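# Stand tub lid and tray in the plastic rack

## Task

Put the tub lid and the tray upright in the plastic rack, each in a separate pocket and resting on that pocket's floor, oriented as the reference image 'manual' shows. Each item is scored on its own. The rack must stay upright on the table, and nothing may be knocked over or end up off the table.

## Robot and tools

Robot: two Franka FR3 arms, left_arm and right_arm, each with seven joints and a Robotiq 2F-140 two-finger gripper whose fingers are rigid (they do not fold). Calibrated base origins in the scene frame: left_arm at (-0.047, +0.326, 0) m and right_arm at (+0.053, -0.445, 0) m, each yawed by a tiny amount. A camera stand is fixed behind the arms.

Frames: the scene frame has its origin at table-top height, halfway between the nominal bases. +z is up, +x points out over the table, and left_arm is on the +y side; arm names do not match image sides. Each arm's end_effector_position (metres) and end_effector_quat_wxyz are given in that arm's own base frame. Fixed cameras and the table use the scene frame. end_effector_position is the point between the pads when closed; the gripper's +z runs along the fingers and the fingers close along its y axis. Fingertips extend about 33 mm past that point at gaps up to 40 mm, shrinking to about 9 mm when fully open. Printed poses can be off by a few centimetres, more at long reach.

The row: every motion command is one row of 20 numbers covering both arms, even if only one moves. Order: left_arm's 7 joint angles, then its gripper position, force_limit, speed; then the same 10 for right_arm. Joint numbers are absolute target angles in radians, in this order: waist, shoulder, upper arm roll, elbow, forearm roll, wrist pitch, wrist roll. Stated ranges: waist -2.901 to 2.901, shoulder -1.836 to 1.836, upper arm roll -2.901 to 2.901, elbow -3.077 to -0.117, forearm roll -2.876 to 2.876, wrist pitch 0.440 to 4.622, wrist roll -3.051 to 3.051. Keep commands at least 0.05 rad inside an end; passing an end is a torque fault. The three gripper numbers are each in [-1, 1] and are absolute commands, not offsets. To leave a gripper unchanged, resend its previous three values.

Gripper: position +1 opens fully (140 mm), about -0.8 brings the pads together, -1 closes until blocked. force_limit sets squeeze after a slow close: roughly 14 N at -1, 40 N at 0, 58 N at +1. speed sets finger rate: about 30 mm/s at -1, 140 at 0, 250 at +1; faster closes squeeze much harder. Both start at +1. To grasp, send -1 and confirm object_status 2. object_status: 0 moving, 1 blocked while opening, 2 blocked while closing, 3 reached the command or pads met (may or may not hold something). It can lag 0.2 to 1.7 s. position_measured is in counts: 3 fully open, about 75 = 100 mm, 139 = 60 mm, 200 = 20 mm, 230 pads touching. To tighten, raise force_limit and switch position between -1 and -0.98; to loosen, open and reclose slowly.

Tools:
- execute_actions(actions, cameras): actions is a list of actions; each action is up to 15 rows, one per 1/30 s step; a short action repeats its final row. Images only if actions is empty or cameras requests them.
- move(target, speed, blend, blocking, cameras): target is one row or a list of up to 15 rows of absolute joint goals; joints travel together, so the hand follows a curve with no obstacle avoidance. speed is the top rate in rad/s of the joint with farthest to go, 0.01 to 5.26 (default 0.5), one value or one per target. blend (rad) rounds corners; 0 stops at each. blocking=false returns after about 0.5 s while motion continues; a new move replaces it. The result adds a move: line (done, off_target, moving, held, fault; limits=held if steps were withheld). New gripper values on later targets are sent only once everything rests there.
- wait(seconds 0 to 10, cameras): hold last commands; a running move continues.
- stop(cameras): brakes a running move; fingers keep moving.
- zoom_image(camera, region [x0, y0, x1, y1] in pixels, at most 504 x 504) on the newest image of that camera.
- show_instructions(): shows the reference image(s).
- clear_fault(arm, cameras): clears a reported torque or force fault of left_arm or right_arm.
- read_manual(section): licence texts only.
- finished_scene(scene): ends scene 1 or 2 irreversibly; the goal must persist without the robot.

Cameras (896x504): cam_head_left, cam_head_right, cam_high, cam_low, cam_left_wrist, cam_right_wrist. Wrist camera poses follow their arm's joints and may lag during motion.

Motion limits: each step, a joint target can lead its measured angle by at most 0.322 rad (first four joints), 0.842 (forearm roll), 0.865 (wrist pitch), 1.81 (wrist roll); targets are scaled so the gripper stays under 2 m/s. Exceeding a joint speed limit by 10 percent faults the arm.

Result lines: Joint positions, Joint velocities (may say within noise or be omitted), Joint targets (what joints are currently driven to; resend these to hold still), Tool commands, end-effector pose, object_status and position_measured, Joint torques, External joint torques (outside pushes toward larger angles lower the reading), Flange force in gripper axes (includes held weight and error), joint sent to its limit, joint command not followed (clearance check altered targets), MOTOR HOT and OVER-TEMPERATURE FAULT (brakes 30 to 60 s or more), and the scene number.

Faults: contact torque limits per joint 35, 35, 32, 30, 12, 12, 12 N m; any outside force on an arm, tool or held load reaching 40 N stops the arm until clear_fault. If a grip pins the faulted arm, release first.

Avoid: dropping parts or releasing them while moving, hard impacts on fixed or heavy things, letting anything fall far or off the table, toppling the rack or other objects, hard squeezing of a part still resting on something, and any contact between the two arms or grippers (even moderate can end the scene). Holding loads or stretched poses heats motors.

Each tool is called after ">>>" as name([rows], argument=value, ...), one row to a line, values as JSON.

Reference images:

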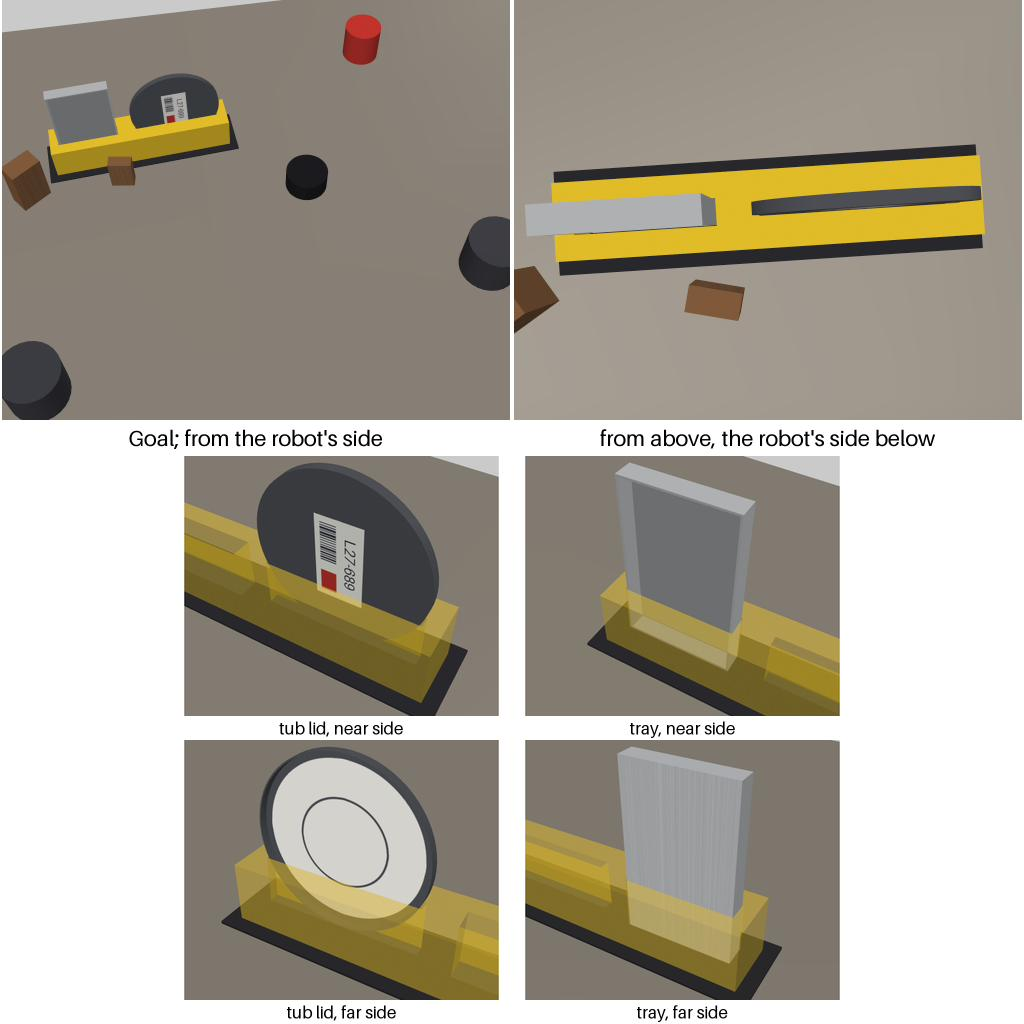

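## Session

>>> execute_actions(actions=[])

Scene clock: 0.00 s.
left_arm: end_effector_position=(+0.7309, +0.0853, +0.3995) position_measured=3 object_status=3 end_effector_quat_wxyz=(+0.658, -0.646, +0.218, -0.318) | right_arm: end_effector_position=(+0.5714, +0.0821, +0.3720) position_measured=3 object_status=3 end_effector_quat_wxyz=(-0.008, +0.944, -0.301, +0.131)
Joint positions: left_arm=[-0.102 0.156 -0.122 -2.136 2.022 1.915 -2.511] | right_arm=[0.174 -0.183 0.02 -1.964 -0.12 2.016 -0.72]
Joint velocities: within noise
Joint torques (N m): no reading
External joint torques (N m): no reading
Flange force (N): no reading
Joint targets: left_arm=[-0.102 0.156 -0.122 -2.136 2.022 1.915 -2.511] | right_arm=[0.174 -0.183 0.020 -1.964 -0.120 2.016 -0.720]
Tool commands: left_gripper/position=+1.0 left_gripper/force_limit=+1.0 left_gripper/speed=+1.0 right_gripper/position=+1.0 right_gripper/force_limit=+1.0 right_gripper/speed=+1.0

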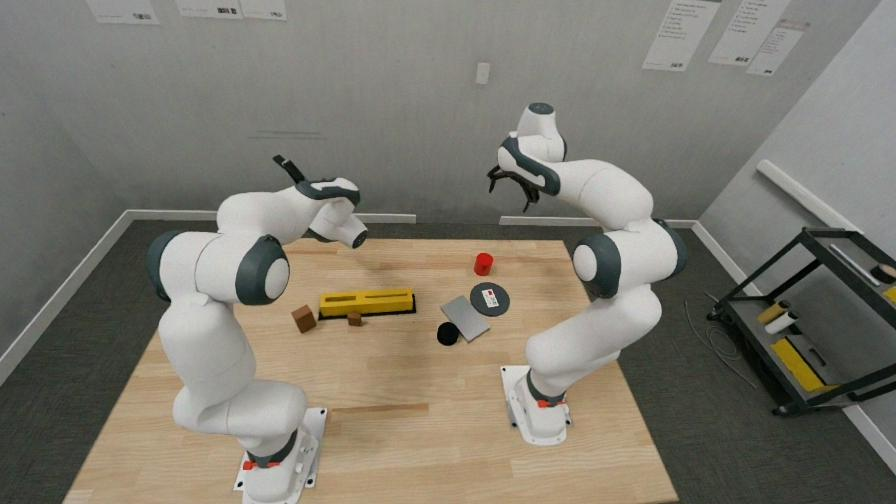

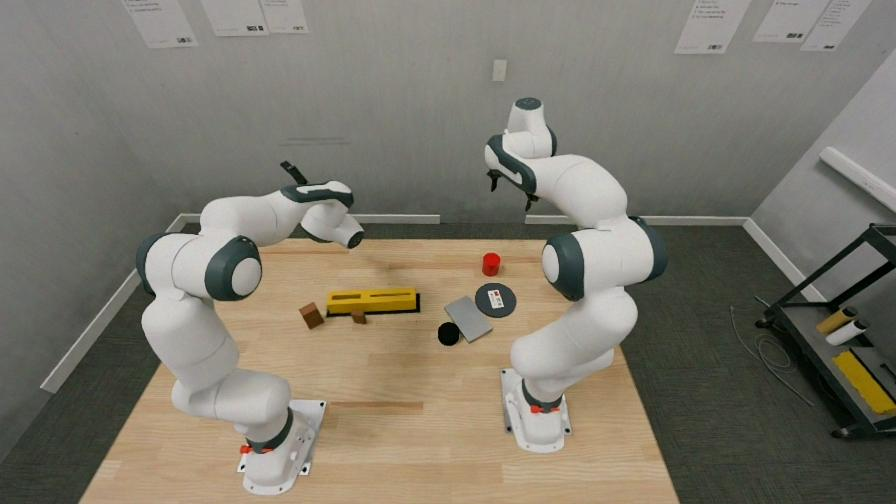

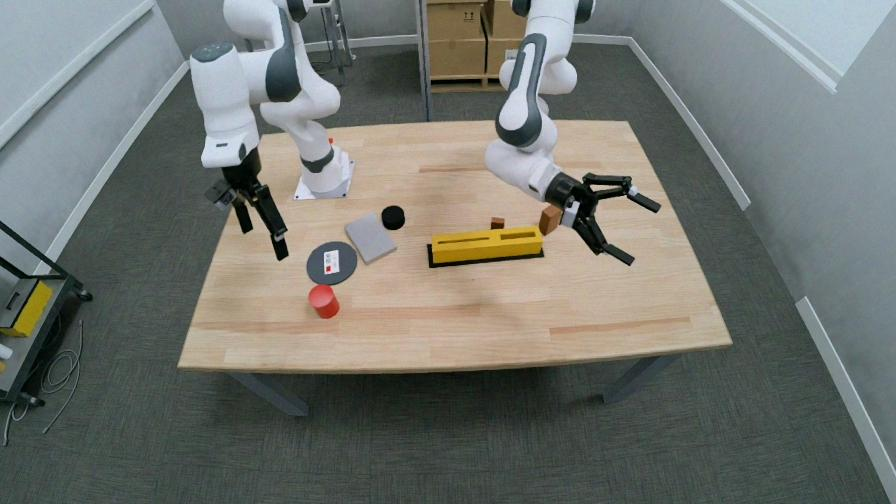

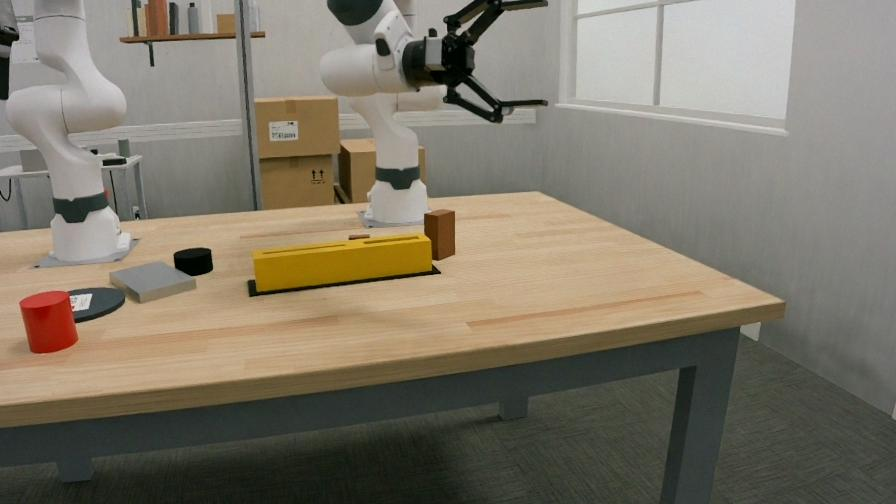

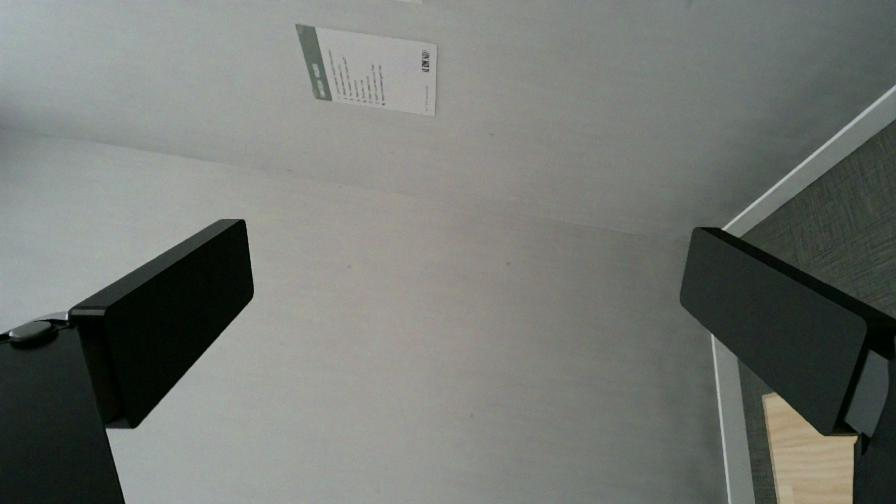

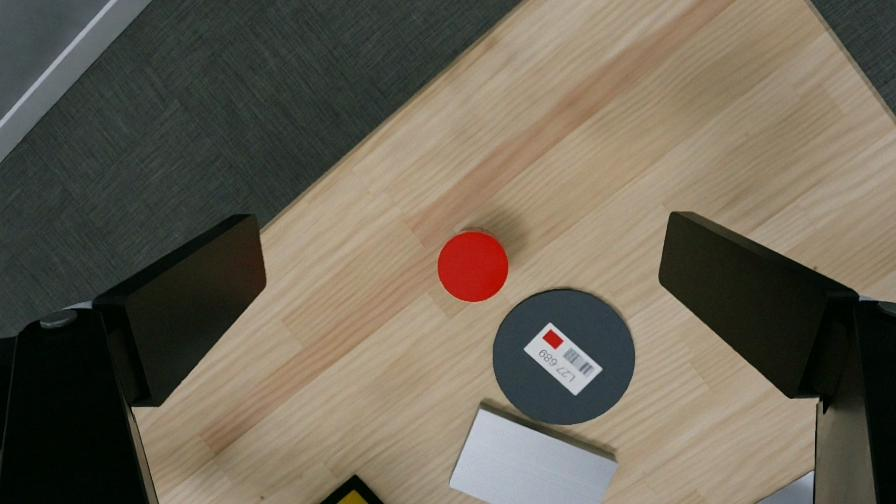

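>>> zoom_image(camera="cam_head_right", region=[290, 240, 540, 360])

>>> zoom_image(camera="cam_high", region=[300, 190, 580, 330])

>>> zoom_image(camera="cam_low", region=[0, 190, 480, 370])

Scaled by 2.016 from the camera's 896x504 image, which has a finer 1280x720 frame.

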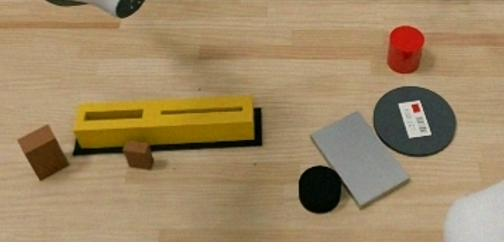

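Scaled by 1.800 from the camera's 896x504 image, which has a finer 1280x720 frame.

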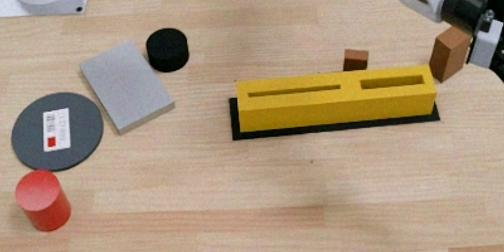

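Scaled by 1.050 from the camera's 896x504 image, which has a finer 1280x720 frame.

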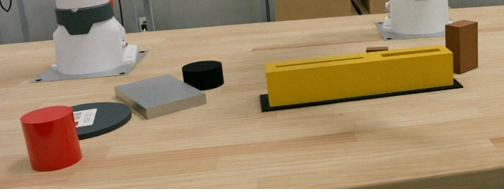

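>>> move([
  [-0.102,0.156,-0.122,-2.136,2.022,1.915,-2.511,1,1,1,0.224,-0.279,0,-2.659,0,2.380,0.9,0.175,0,0],
  [-0.102,0.156,-0.122,-2.136,2.022,1.915,-2.511,1,1,1,0.224,-0.11,0,-2.707,0,2.597,0.9,0.175,0,0],
], speed=1.0, cameras=["cam_head_right","cam_right_wrist","cam_high"])

Scene clock: 157.57 s.
left_arm: end_effector_position=(+0.7309, +0.0853, +0.3995) position_measured=3 object_status=3 end_effector_quat_wxyz=(+0.658, -0.646, +0.218, -0.318) | right_arm: end_effector_position=(+0.3941, +0.0895, +0.0524) position_measured=107 object_status=3 end_effector_quat_wxyz=(-0.001, -0.437, +0.900, -0.001)
Joint positions: left_arm=[-0.102 0.156 -0.122 -2.136 2.022 1.915 -2.511] | right_arm=[0.222 -0.112 0.002 -2.708 -0.004 2.594 0.895]
Joint velocities: left_arm=[within noise] | right_arm=[0.001 0.001 0 0.002 0 0.003 0.001]
Joint torques (N m): left_arm=[0.4 -35.18 0.09 23.84 0.77 -1.94 -0.09] | right_arm=[-0.4 -22.59 0.1 18.36 0.78 2.55 0.33]
External joint torques (N m): left_arm=[0.19 1.42 0.35 0.26 0.05 0.11 0] | right_arm=[-0.44 0.23 0.16 -0.56 0.37 0.03 0.33]
Flange force (N): left_arm=[3.2 2.7 3.1] | right_arm=[0.5 1.2 1.0]
Joint targets: left_arm=[-0.102 0.156 -0.122 -2.136 2.022 1.915 -2.511] | right_arm=[0.224 -0.110 0.000 -2.707 0.000 2.597 0.900]
move: done
camera_calibration:
cam_right_wrist: T_world_to_cam=[[-0.78487, 0.61962, 0.00713968, 0.259505], [0.586144, 0.738629, 0.33296, -0.309528], [0.201035, 0.265515, -0.942914, 0.0881119], [0, 0, 0, 1]] pos_world=[0.367392, 0.044437, 0.184289]
Images, in order (width x height): cam_head_right 896x504, cam_high 896x504, cam_right_wrist 896x504.

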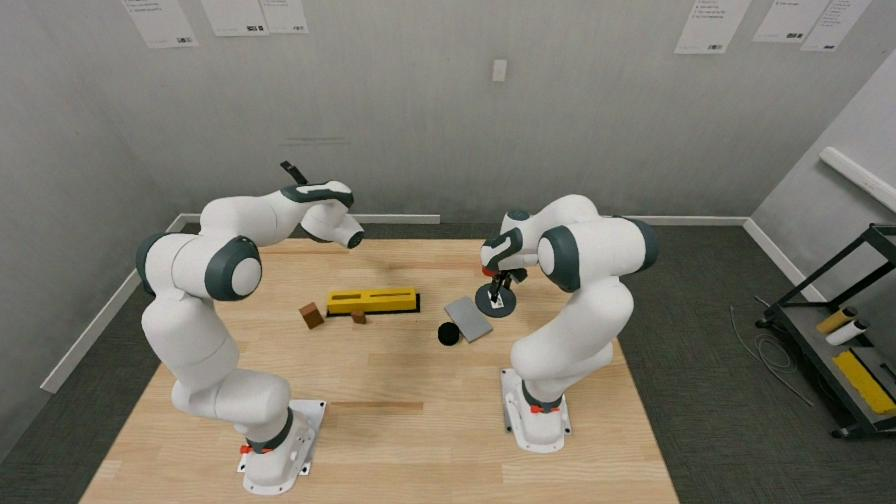

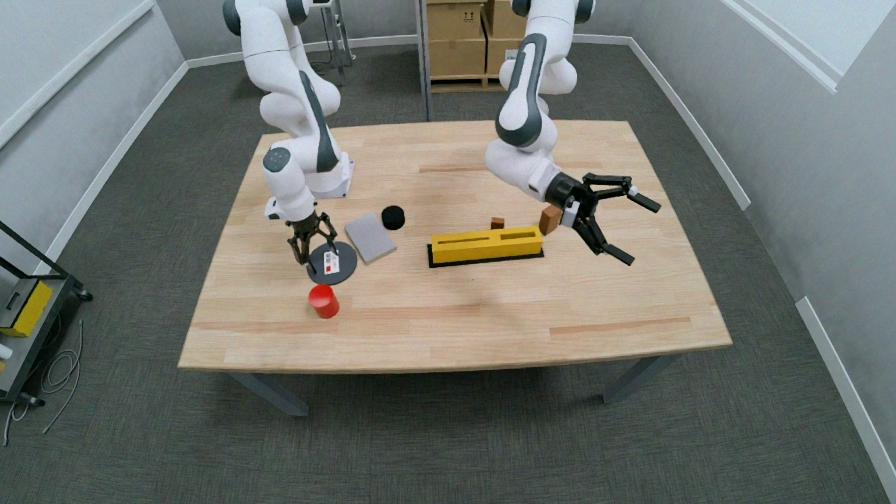

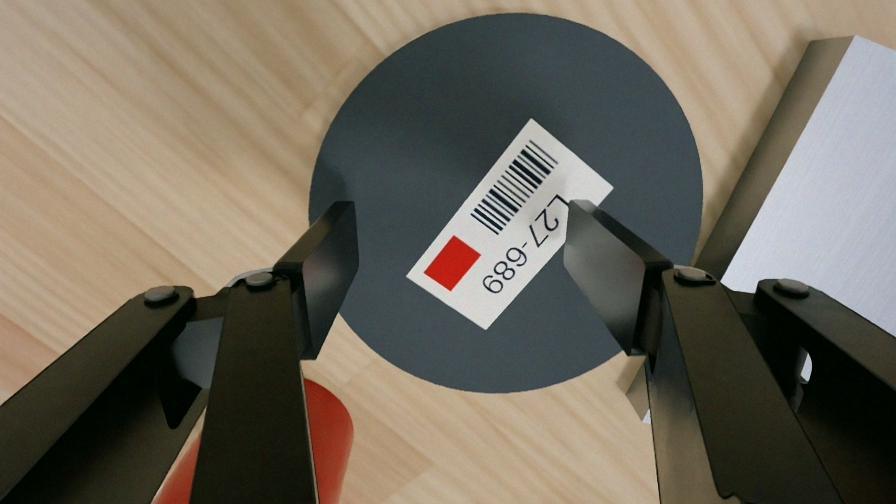

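>>> move(target=[-0.102,0.156,-0.122,-2.136,2.022,1.915,-2.511,1,1,1,0.224,-0.058,0,-2.7105,0,2.653,0.9,0.175,0,0], speed=0.15, cameras=["cam_right_wrist"])

Scene clock: 168.80 s.
left_arm: end_effector_position=(+0.7309, +0.0853, +0.3995) position_measured=3 object_status=3 end_effector_quat_wxyz=(+0.658, -0.646, +0.218, -0.318) | right_arm: end_effector_position=(+0.3975, +0.0903, +0.0387) position_measured=107 object_status=3 end_effector_quat_wxyz=(+0.002, -0.436, +0.900, -0.002)
Joint positions: left_arm=[-0.102 0.156 -0.122 -2.136 2.022 1.915 -2.511] | right_arm=[0.222 -0.068 0.002 -2.708 -0.004 2.646 0.896]
Joint torques (N m): left_arm=[0.43 -35.23 0.12 23.85 0.76 -1.94 -0.1] | right_arm=[-0.39 -19.2 0.06 15.96 0.77 3.45 0.33]
External joint torques (N m): left_arm=[0.27 1.62 0.44 0.13 0.04 0.12 0] | right_arm=[-0.44 4.4 0.07 -2.16 0.4 0.94 0.33]
Flange force (N): left_arm=[3.2 3.0 3.2] | right_arm=[-3.2 -2.0 16.5]
Joint targets: left_arm=[-0.102 0.156 -0.122 -2.136 2.022 1.915 -2.511] | right_arm=[0.224 -0.058 0.000 -2.710 0.000 2.653 0.900]
move: done
camera_calibration:
cam_right_wrist: T_world_to_cam=[[-0.78424, 0.62045, 0.00302263, 0.261628], [0.58471, 0.737419, 0.338124, -0.307105], [0.20756, 0.266938, -0.941097, 0.071547], [0, 0, 0, 1]] pos_world=[0.369896, 0.0450394, 0.170381]
Images, in order (width x height): cam_right_wrist 896x504.

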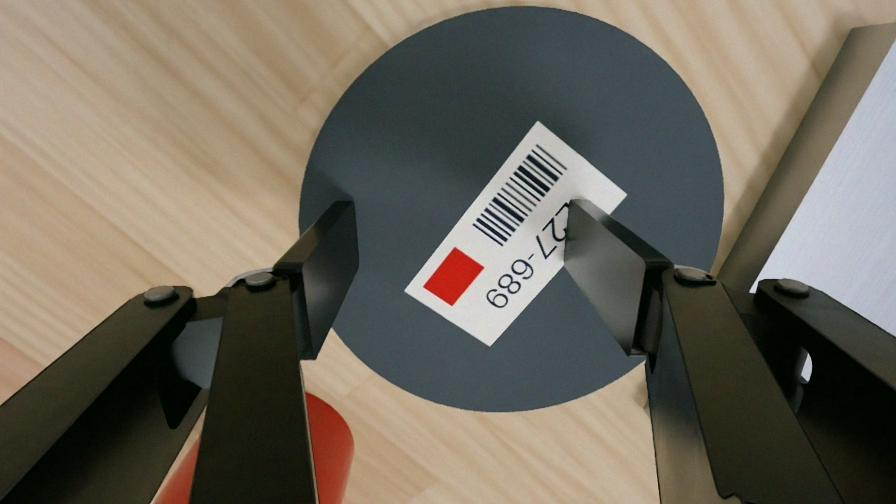

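>>> move(target=[-0.102,0.156,-0.122,-2.136,2.022,1.915,-2.511,1,1,1,-0.115,-0.058,0,-2.7105,0,2.653,0.315,0.175,0,0], speed=0.4, cameras=["cam_right_wrist","cam_head_right"])

Scene clock: 175.50 s.
left_arm: end_effector_position=(+0.7309, +0.0853, +0.3995) position_measured=3 object_status=3 end_effector_quat_wxyz=(+0.658, -0.646, +0.218, -0.318) | right_arm: end_effector_position=(+0.4083, -0.0453, +0.0393) position_measured=107 object_status=3 end_effector_quat_wxyz=(+0.005, -0.539, +0.843, -0.005)
Joint positions: left_arm=[-0.102 0.156 -0.122 -2.136 2.022 1.915 -2.511] | right_arm=[-0.112 -0.066 0.002 -2.706 -0.002 2.654 0.325]
Joint velocities: left_arm=[within noise] | right_arm=[0 0 0 -0.001 0.001 0 -0.007]
Joint torques (N m): left_arm=[0.37 -35.21 0.07 23.89 0.75 -1.94 -0.11] | right_arm=[-2.13 -20.28 -0.54 14.83 0.28 2.18 -0.43]
External joint torques (N m): left_arm=[0.35 1.37 0.51 0.37 0.03 0.08 -0.01] | right_arm=[-2.23 3.59 -0.59 -3.44 -0.08 -0.43 -0.43]
Flange force (N): left_arm=[3.3 2.6 3.4] | right_arm=[4.7 0.1 10.0]
Joint targets: left_arm=[-0.102 0.156 -0.122 -2.136 2.022 1.915 -2.511] | right_arm=[-0.115 -0.058 0.000 -2.710 0.000 2.653 0.315]
move: done
camera_calibration:
cam_right_wrist: T_world_to_cam=[[-0.907049, 0.42099, -0.0055022, 0.395665], [0.394457, 0.854306, 0.338474, -0.130692], [0.147194, 0.304842, -0.94096, 0.132485], [0, 0, 0, 1]] pos_world=[0.390939, -0.0953072, 0.171076]
Images, in order (width x height): cam_head_right 896x504, cam_right_wrist 896x504.

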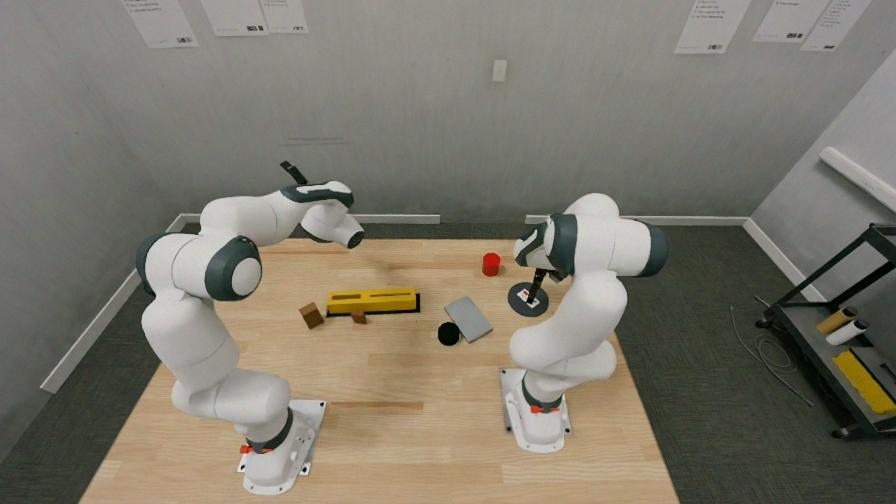

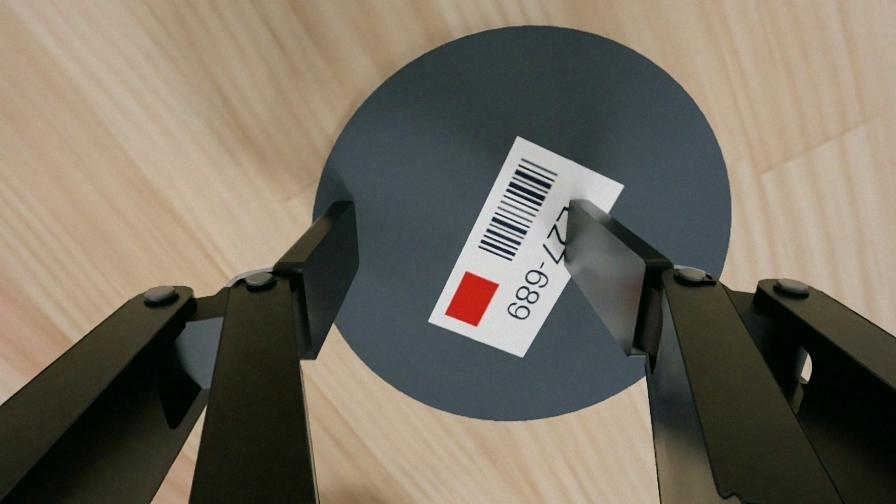

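>>> move(target=[-0.102,0.156,-0.122,-2.136,2.022,1.915,-2.511,1,1,1,-0.905,-0.058,0,-2.7105,0,2.653,-0.70,0.175,0,0], speed=0.4, cameras=["cam_right_wrist","cam_head_left","cam_high"])

Scene clock: 194.13 s.
left_arm: end_effector_position=(+0.7309, +0.0853, +0.3995) position_measured=3 object_status=3 end_effector_quat_wxyz=(+0.658, -0.646, +0.218, -0.318) | right_arm: end_effector_position=(+0.2552, -0.3223, +0.0395) position_measured=107 object_status=3 end_effector_quat_wxyz=(-0.001, -0.629, +0.777, -0.007)
Joint positions: left_arm=[-0.102 0.156 -0.122 -2.136 2.022 1.915 -2.511] | right_arm=[-0.902 -0.066 0.001 -2.706 -0.002 2.654 -0.689]
Joint velocities: left_arm=[within noise] | right_arm=[0.001 0 0 0.001 0 -0.001 -0.006]
Joint torques (N m): left_arm=[0.4 -35.17 0.13 23.85 0.77 -1.94 -0.06] | right_arm=[-2.21 -20.49 -0.54 15.2 0.31 2.42 -0.21]
External joint torques (N m): left_arm=[0.34 1.43 0.53 0.35 0.05 0.08 0.03] | right_arm=[-2.3 3.6 -0.57 -3.19 -0.07 -0.29 -0.21]
Flange force (N): left_arm=[3.3 2.6 3.5] | right_arm=[2.4 3.2 10.5]
Joint targets: left_arm=[-0.102 0.156 -0.122 -2.136 2.022 1.915 -2.511] | right_arm=[-0.905 -0.058 0.000 -2.710 0.000 2.653 -0.700]
move: off_target (right_arm); right_arm: the wrist roll is farthest, 0.011 rad from its target
camera_calibration:
cam_right_wrist: T_world_to_cam=[[-0.977913, 0.209, -0.00240635, 0.323104], [0.196824, 0.924692, 0.32589, 0.23984], [0.0703362, 0.318219, -0.945405, 0.263671], [0, 0, 0, 1]] pos_world=[0.250216, -0.373212, 0.171892]
Images, in order (width x height): cam_head_left 896x504, cam_high 896x504, cam_right_wrist 896x504.

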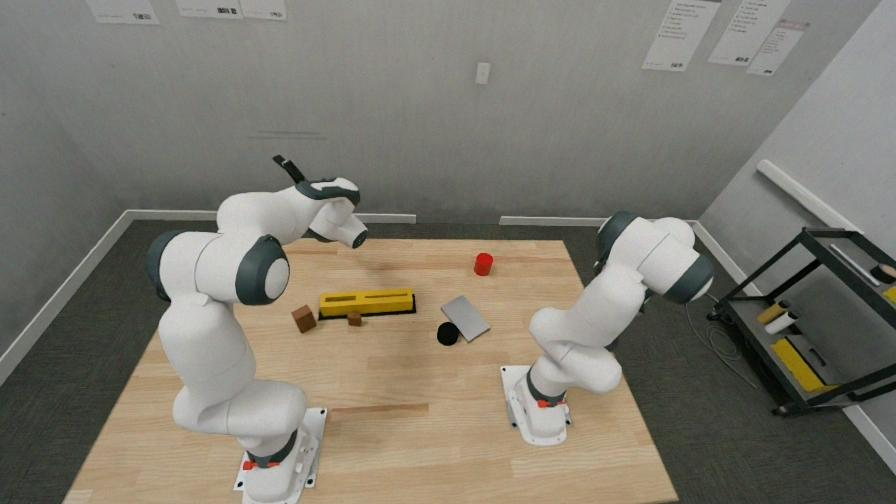

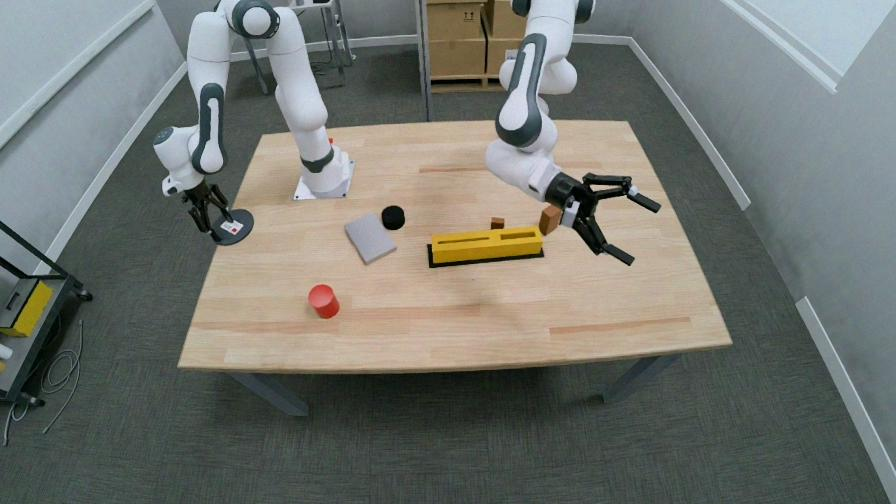

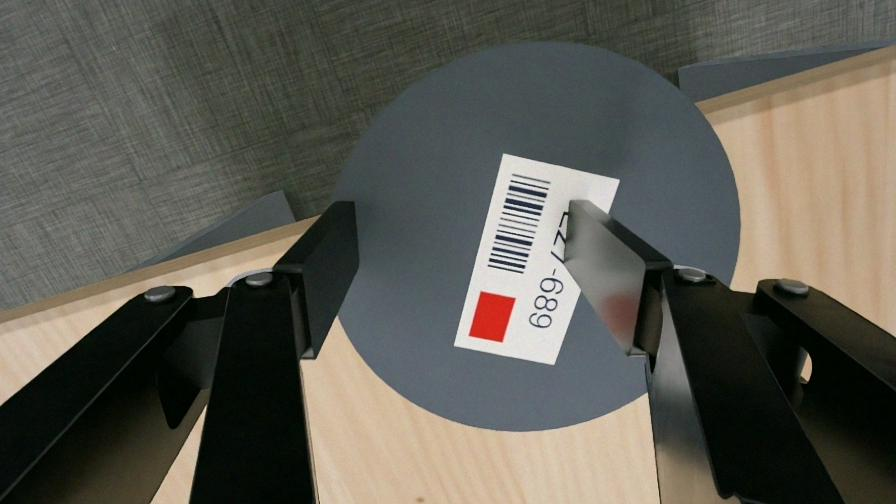

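>>> move([
  [-0.102,0.156,-0.122,-2.136,2.022,1.915,-2.511,1,1,1,-0.902,-0.279,0,-2.659,0,2.380,-0.69,0.175,0,0],
  [-0.102,0.156,-0.122,-2.136,2.022,1.915,-2.511,1,1,1,-1.5,0.3,0,-1.7,0.5,1.5,0,0.5,0,0],
  [-0.102,0.156,-0.122,-2.136,2.022,1.915,-2.511,1,1,1,-1.716,0.7,0,-1.04,0.695,0.963,0.444,-0.05,0,0],
  [-0.102,0.156,-0.122,-2.136,2.022,1.915,-2.511,1,1,1,-1.716,1.33,0,-1.04,0.695,0.963,0.444,-0.05,0,0],
], speed=[0.5,1.0,1.0,0.7], cameras=["cam_head_right","cam_right_wrist","cam_high"])

Scene clock: 282.37 s.
left_arm: end_effector_position=(+0.7309, +0.0853, +0.3995) position_measured=3 object_status=3 end_effector_quat_wxyz=(+0.658, -0.646, +0.218, -0.318) | right_arm: end_effector_position=(+0.1378, -0.4296, +0.0206) position_measured=135 object_status=3 end_effector_quat_wxyz=(+0.245, +0.239, +0.678, +0.651)
Joint positions: left_arm=[-0.102 0.156 -0.122 -2.136 2.022 1.915 -2.511] | right_arm=[-1.717 1.331 -0.001 -1.04 0.693 0.965 0.439]
Joint torques (N m): left_arm=[0.4 -35.17 0.1 23.84 0.76 -1.96 -0.08] | right_arm=[-0.86 -53.42 3.13 17.44 2.01 -2.5 0.39]
External joint torques (N m): left_arm=[0.18 1.59 0.36 0.19 0.04 0.1 0.02] | right_arm=[-1.03 0.47 0.2 -0.61 0.03 -0.23 0.29]
Flange force (N): left_arm=[3.4 3.0 3.1] | right_arm=[0.8 0.3 0.0]
Joint targets: left_arm=[-0.102 0.156 -0.122 -2.136 2.022 1.915 -2.511] | right_arm=[-1.716 1.330 0.000 -1.040 0.695 0.963 0.444]
move: done
camera_calibration:
cam_right_wrist: T_world_to_cam=[[0.000152058, 0.0316434, 0.999499, -0.00100391], [0.505415, -0.862447, 0.0272275, -0.435692], [0.862876, 0.505158, -0.0161242, 0.240181], [0, 0, 0, 1]] pos_world=[0.0129591, -0.497059, 0.0167389]
Images, in order (width x height): cam_head_right 896x504, cam_high 896x504, cam_right_wrist 896x504.

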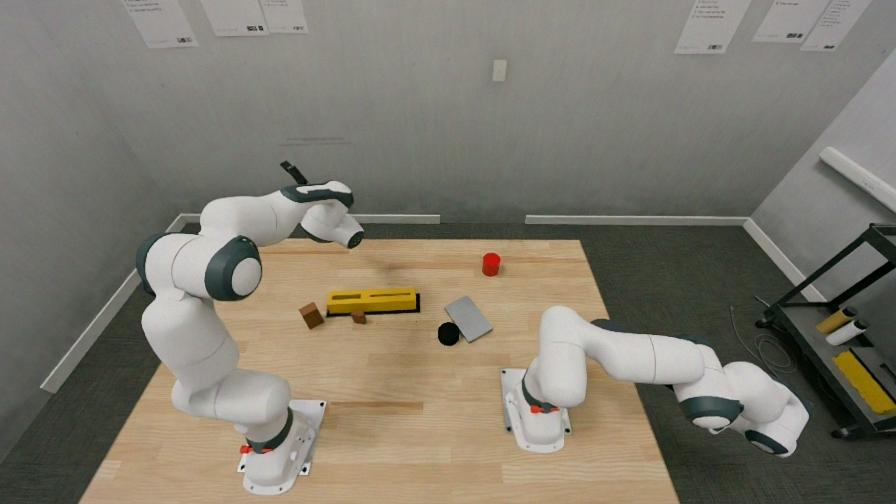

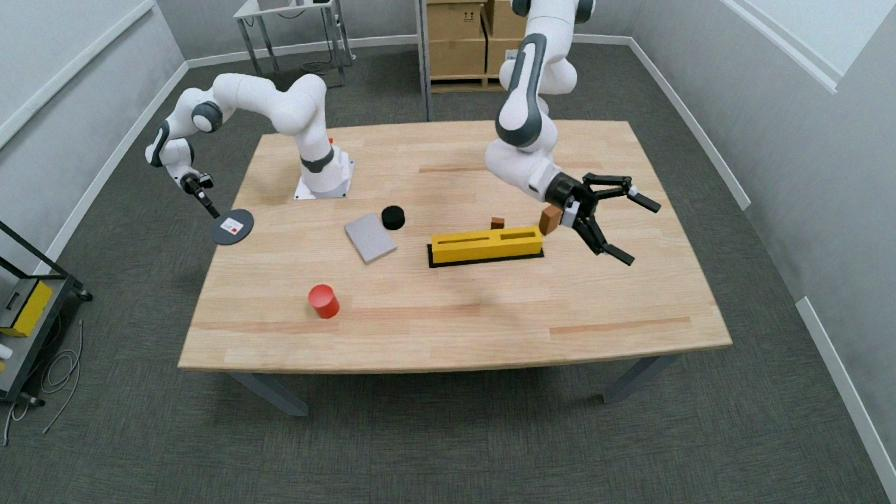

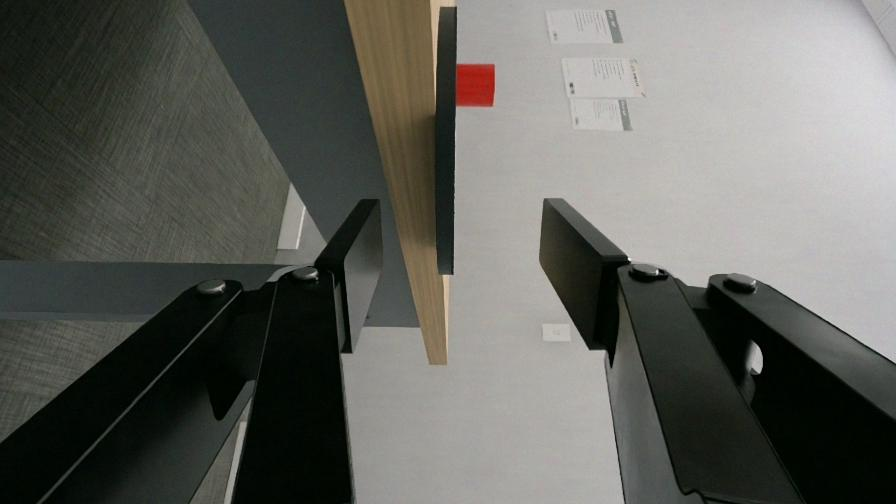

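>>> zoom_image(camera="cam_high", region=[140, 160, 280, 260])

Scaled by 3.600 from the camera's 896x504 image, which has a finer 1280x720 frame.

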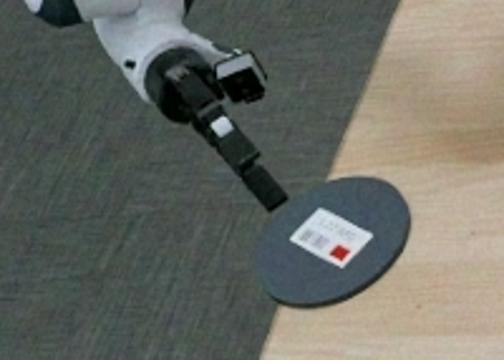

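>>> move(target=[-0.102,0.156,-0.122,-2.136,2.022,1.915,-2.511,1,1,1,-1.692,1.194,0,-1.374,0.659,1.098,0.339,-0.05,0,0], speed=0.25, cameras=["cam_right_wrist","cam_high"])

>>> zoom_image(camera="cam_high", region=[140, 160, 280, 260])

Scene clock: 326.83 s.
left_arm: end_effector_position=(+0.7309, +0.0853, +0.3995) position_measured=3 object_status=3 end_effector_quat_wxyz=(+0.658, -0.646, +0.218, -0.318) | right_arm: end_effector_position=(+0.1540, -0.3728, +0.0124) position_measured=135 object_status=3 end_effector_quat_wxyz=(+0.241, +0.245, +0.662, +0.666)
Joint positions: left_arm=[-0.102 0.156 -0.122 -2.136 2.022 1.915 -2.511] | right_arm=[-1.694 1.196 -0.001 -1.373 0.663 1.095 0.346]
Joint velocities: left_arm=[within noise] | right_arm=[-0.001 0 0.001 0.001 0 0.001 -0.006]
Joint torques (N m): left_arm=[0.42 -35.23 0.16 23.87 0.77 -1.96 -0.09] | right_arm=[-0.43 -50.63 2.83 14.08 1.12 -2.19 -0.04]
External joint torques (N m): left_arm=[0.12 1.55 0.34 0.23 0.05 0.11 0.01] | right_arm=[-0.45 0.25 0.22 -1.3 -0.35 0.29 -0.14]
Flange force (N): left_arm=[3.4 2.9 3.1] | right_arm=[4.3 2.2 6.0]
Joint targets: left_arm=[-0.102 0.156 -0.122 -2.136 2.022 1.915 -2.511] | right_arm=[-1.692 1.194 0.000 -1.374 0.659 1.098 0.339]
move: done
camera_calibration:
cam_right_wrist: T_world_to_cam=[[-0.00169245, -0.0142119, 0.999898, -0.0113925], [0.50255, -0.864473, -0.0114364, -0.394503], [0.864547, 0.502479, 0.00860527, 0.195798], [0, 0, 0, 1]] pos_world=[0.0289621, -0.439584, 0.00519468]
Images, in order (width x height): cam_high 896x504, cam_right_wrist 896x504.

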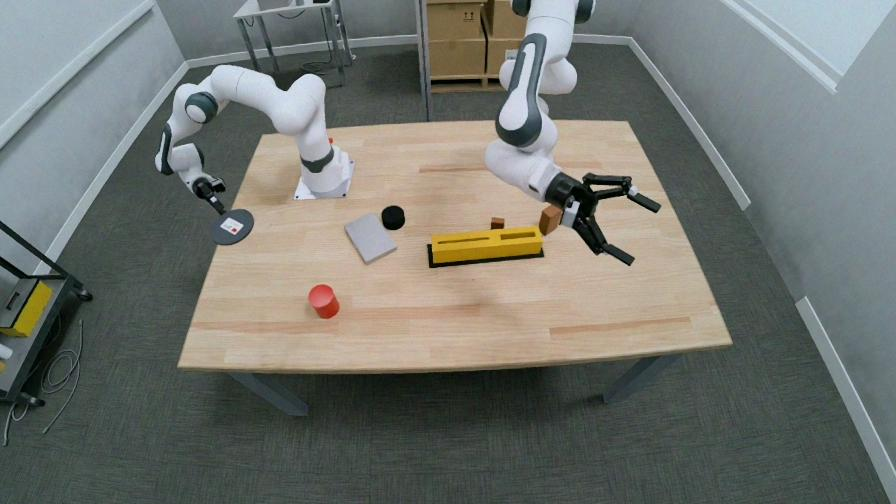

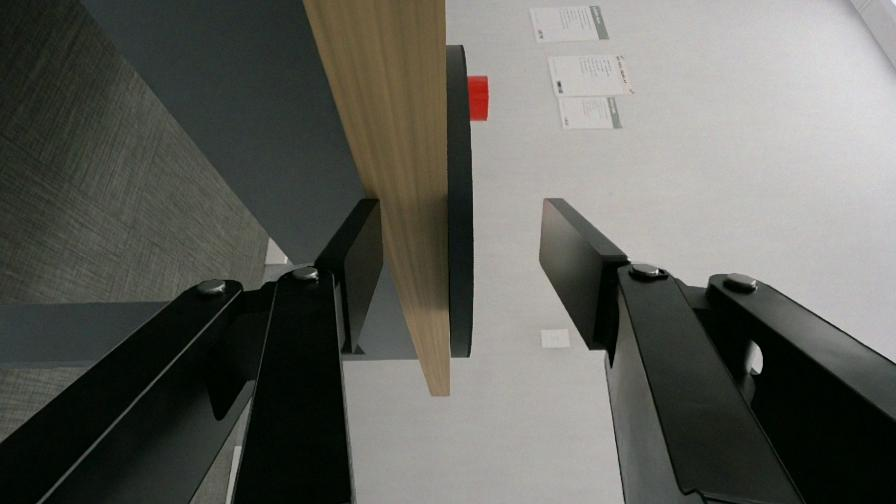

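Scaled by 3.600 from the camera's 896x504 image, which has a finer 1280x720 frame.

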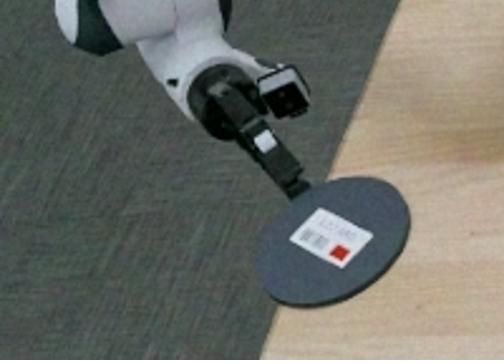

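>>> move([
  [-0.102,0.156,-0.122,-2.136,2.022,1.915,-2.511,1,1,1,-1.681,1.164,0,-1.434,0.659,1.125,0.323,-0.05,0,0],
  [-0.102,0.156,-0.122,-2.136,2.022,1.915,-2.511,1,1,1,-1.681,1.164,0,-1.434,0.659,1.125,0.323,-1,-0.4,-1],
], speed=0.25, cameras=["cam_right_wrist","cam_high"])

>>> zoom_image(camera="cam_high", region=[140, 160, 280, 260])

Scene clock: 347.30 s.
left_arm: end_effector_position=(+0.7309, +0.0853, +0.3995) position_measured=3 object_status=3 end_effector_quat_wxyz=(+0.658, -0.646, +0.218, -0.318) | right_arm: end_effector_position=(+0.1570, -0.3735, +0.0112) position_measured=215 object_status=2 end_effector_quat_wxyz=(+0.246, +0.248, +0.674, +0.650)
Joint positions: left_arm=[-0.102 0.156 -0.122 -2.136 2.022 1.915 -2.511] | right_arm=[-1.687 1.155 -0.005 -1.423 0.666 1.141 0.324]
Joint torques (N m): left_arm=[0.46 -35.1 0.13 23.85 0.77 -1.95 -0.06] | right_arm=[3.31 -43.96 5.04 7.68 -0.96 -4.81 0.24]
External joint torques (N m): left_arm=[0.34 1.57 0.47 0.26 0.05 0.09 0.04] | right_arm=[3.19 6.53 2.52 -7.63 -2.39 -2.4 0.14]
Flange force (N): left_arm=[3.4 2.9 3.5] | right_arm=[10.0 0.7 17.5]
Joint targets: left_arm=[-0.102 0.156 -0.122 -2.136 2.022 1.915 -2.511] | right_arm=[-1.681 1.164 0.000 -1.434 0.659 1.125 0.323]
move: off_target (right_arm); target 2's new numbers were sent with right_arm's elbow 0.011 rad from that target; right_arm: the wrist pitch is farthest, 0.016 rad from its target
camera_calibration:
cam_right_wrist: T_world_to_cam=[[0.010282, 0.0238073, 0.999664, 0.00218171], [0.492241, -0.870318, 0.015664, -0.397458], [0.870398, 0.491914, -0.0206675, 0.189039], [0, 0, 0, 1]] pos_world=[0.0310836, -0.438958, 0.00795177]
Images, in order (width x height): cam_high 896x504, cam_right_wrist 896x504.

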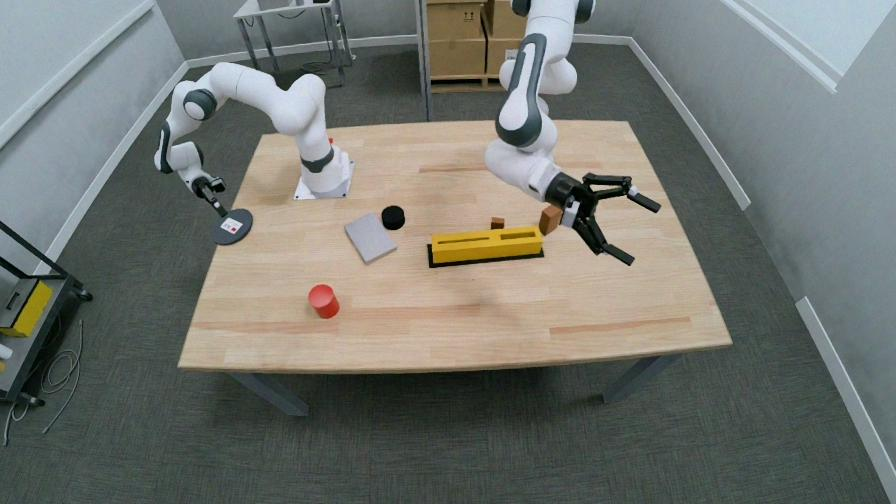

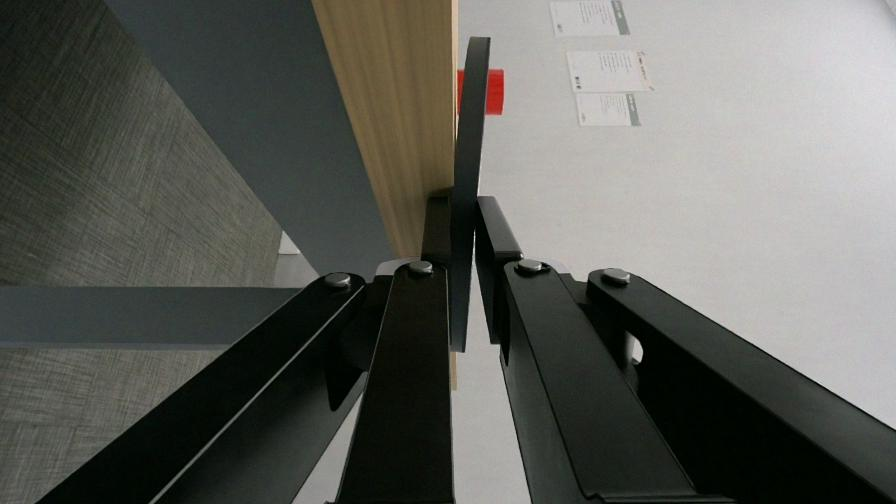

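Scaled by 3.600 from the camera's 896x504 image, which has a finer 1280x720 frame.

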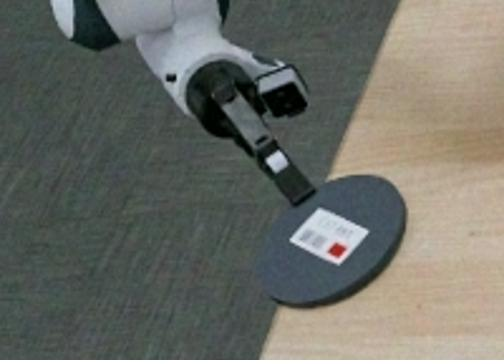

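>>> move([
  [-0.102,0.156,-0.122,-2.136,2.022,1.915,-2.511,1,1,1,-1.69,1.17,0,-1.38,0.659,1.10,0.335,-1,-0.4,-1],
  [-0.102,0.156,-0.122,-2.136,2.022,1.915,-2.511,1,1,1,-1.692,1.0,0,-1.374,0.659,1.098,0.339,-1,-0.4,-1],
], speed=0.2, cameras=["cam_right_wrist","cam_high","cam_head_right"])

>>> zoom_image(camera="cam_high", region=[140, 160, 280, 260])

Scene clock: 355.87 s.
left_arm: end_effector_position=(+0.7309, +0.0853, +0.3995) position_measured=3 object_status=3 end_effector_quat_wxyz=(+0.658, -0.646, +0.218, -0.318) | right_arm: end_effector_position=(+0.1483, -0.4287, +0.0854) position_measured=217 object_status=2 end_effector_quat_wxyz=(+0.259, +0.224, +0.730, +0.592)
Joint positions: left_arm=[-0.102 0.156 -0.122 -2.136 2.022 1.915 -2.511] | right_arm=[-1.69 0.999 -0.002 -1.373 0.662 1.101 0.333]
Joint torques (N m): left_arm=[0.44 -35.19 0.17 23.85 0.77 -1.95 -0.13] | right_arm=[-1.19 -51.68 2.87 16.99 1.71 -2.3 0.4]
External joint torques (N m): left_arm=[0.35 1.46 0.56 0.28 0.05 0.09 -0.04] | right_arm=[-1.09 0.41 0.6 -1.4 -0.16 -0.38 0.31]
Flange force (N): left_arm=[3.1 2.8 3.4] | right_arm=[3.0 2.3 3.4]
Joint targets: left_arm=[-0.102 0.156 -0.122 -2.136 2.022 1.915 -2.511] | right_arm=[-1.692 1.000 0.000 -1.374 0.659 1.098 0.339]
move: done
camera_calibration:
cam_right_wrist: T_world_to_cam=[[0.0161969, 0.191873, 0.981286, 0.00213761], [0.505881, -0.848106, 0.157482, -0.447039], [0.862451, 0.493864, -0.110802, 0.234966], [0, 0, 0, 1]] pos_world=[0.0234677, -0.495587, 0.0943377]
Images, in order (width x height): cam_head_right 896x504, cam_high 896x504, cam_right_wrist 896x504.

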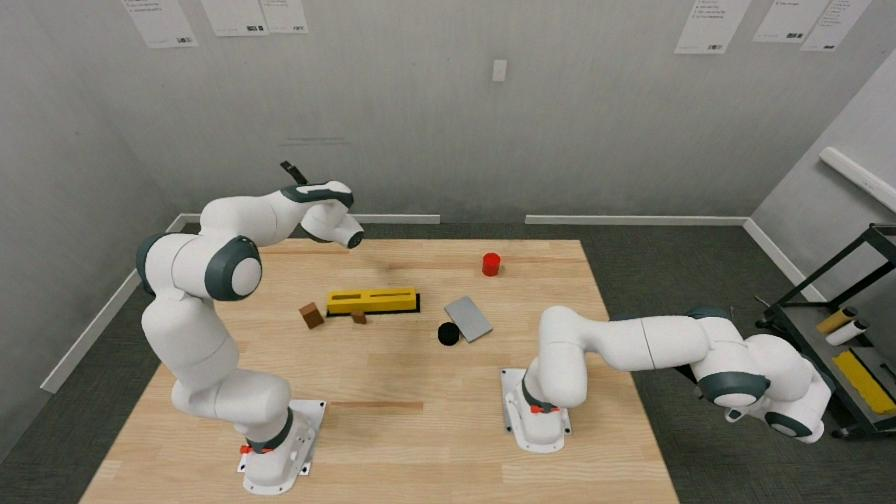

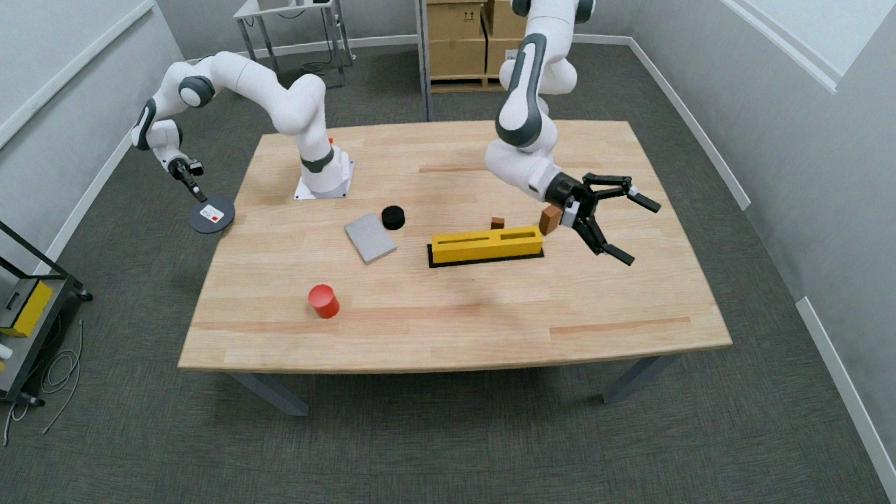

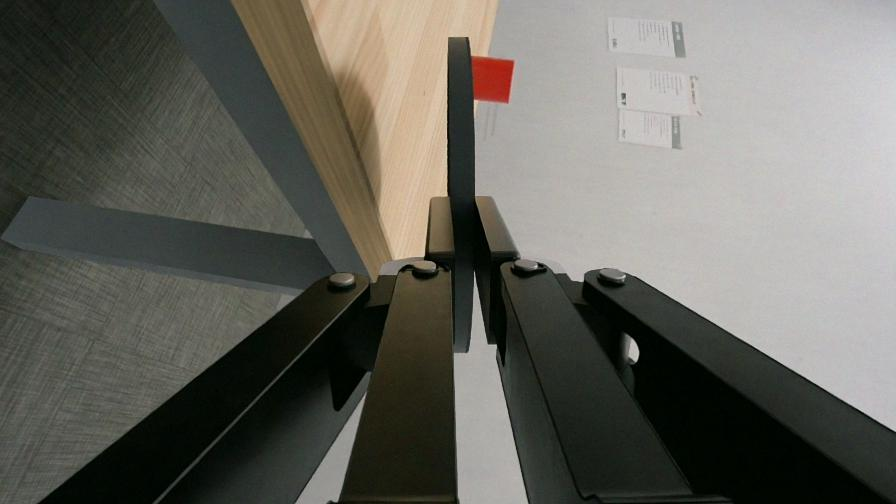

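Scaled by 3.600 from the camera's 896x504 image, which has a finer 1280x720 frame.

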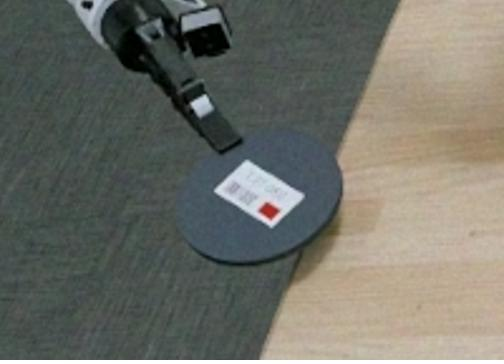

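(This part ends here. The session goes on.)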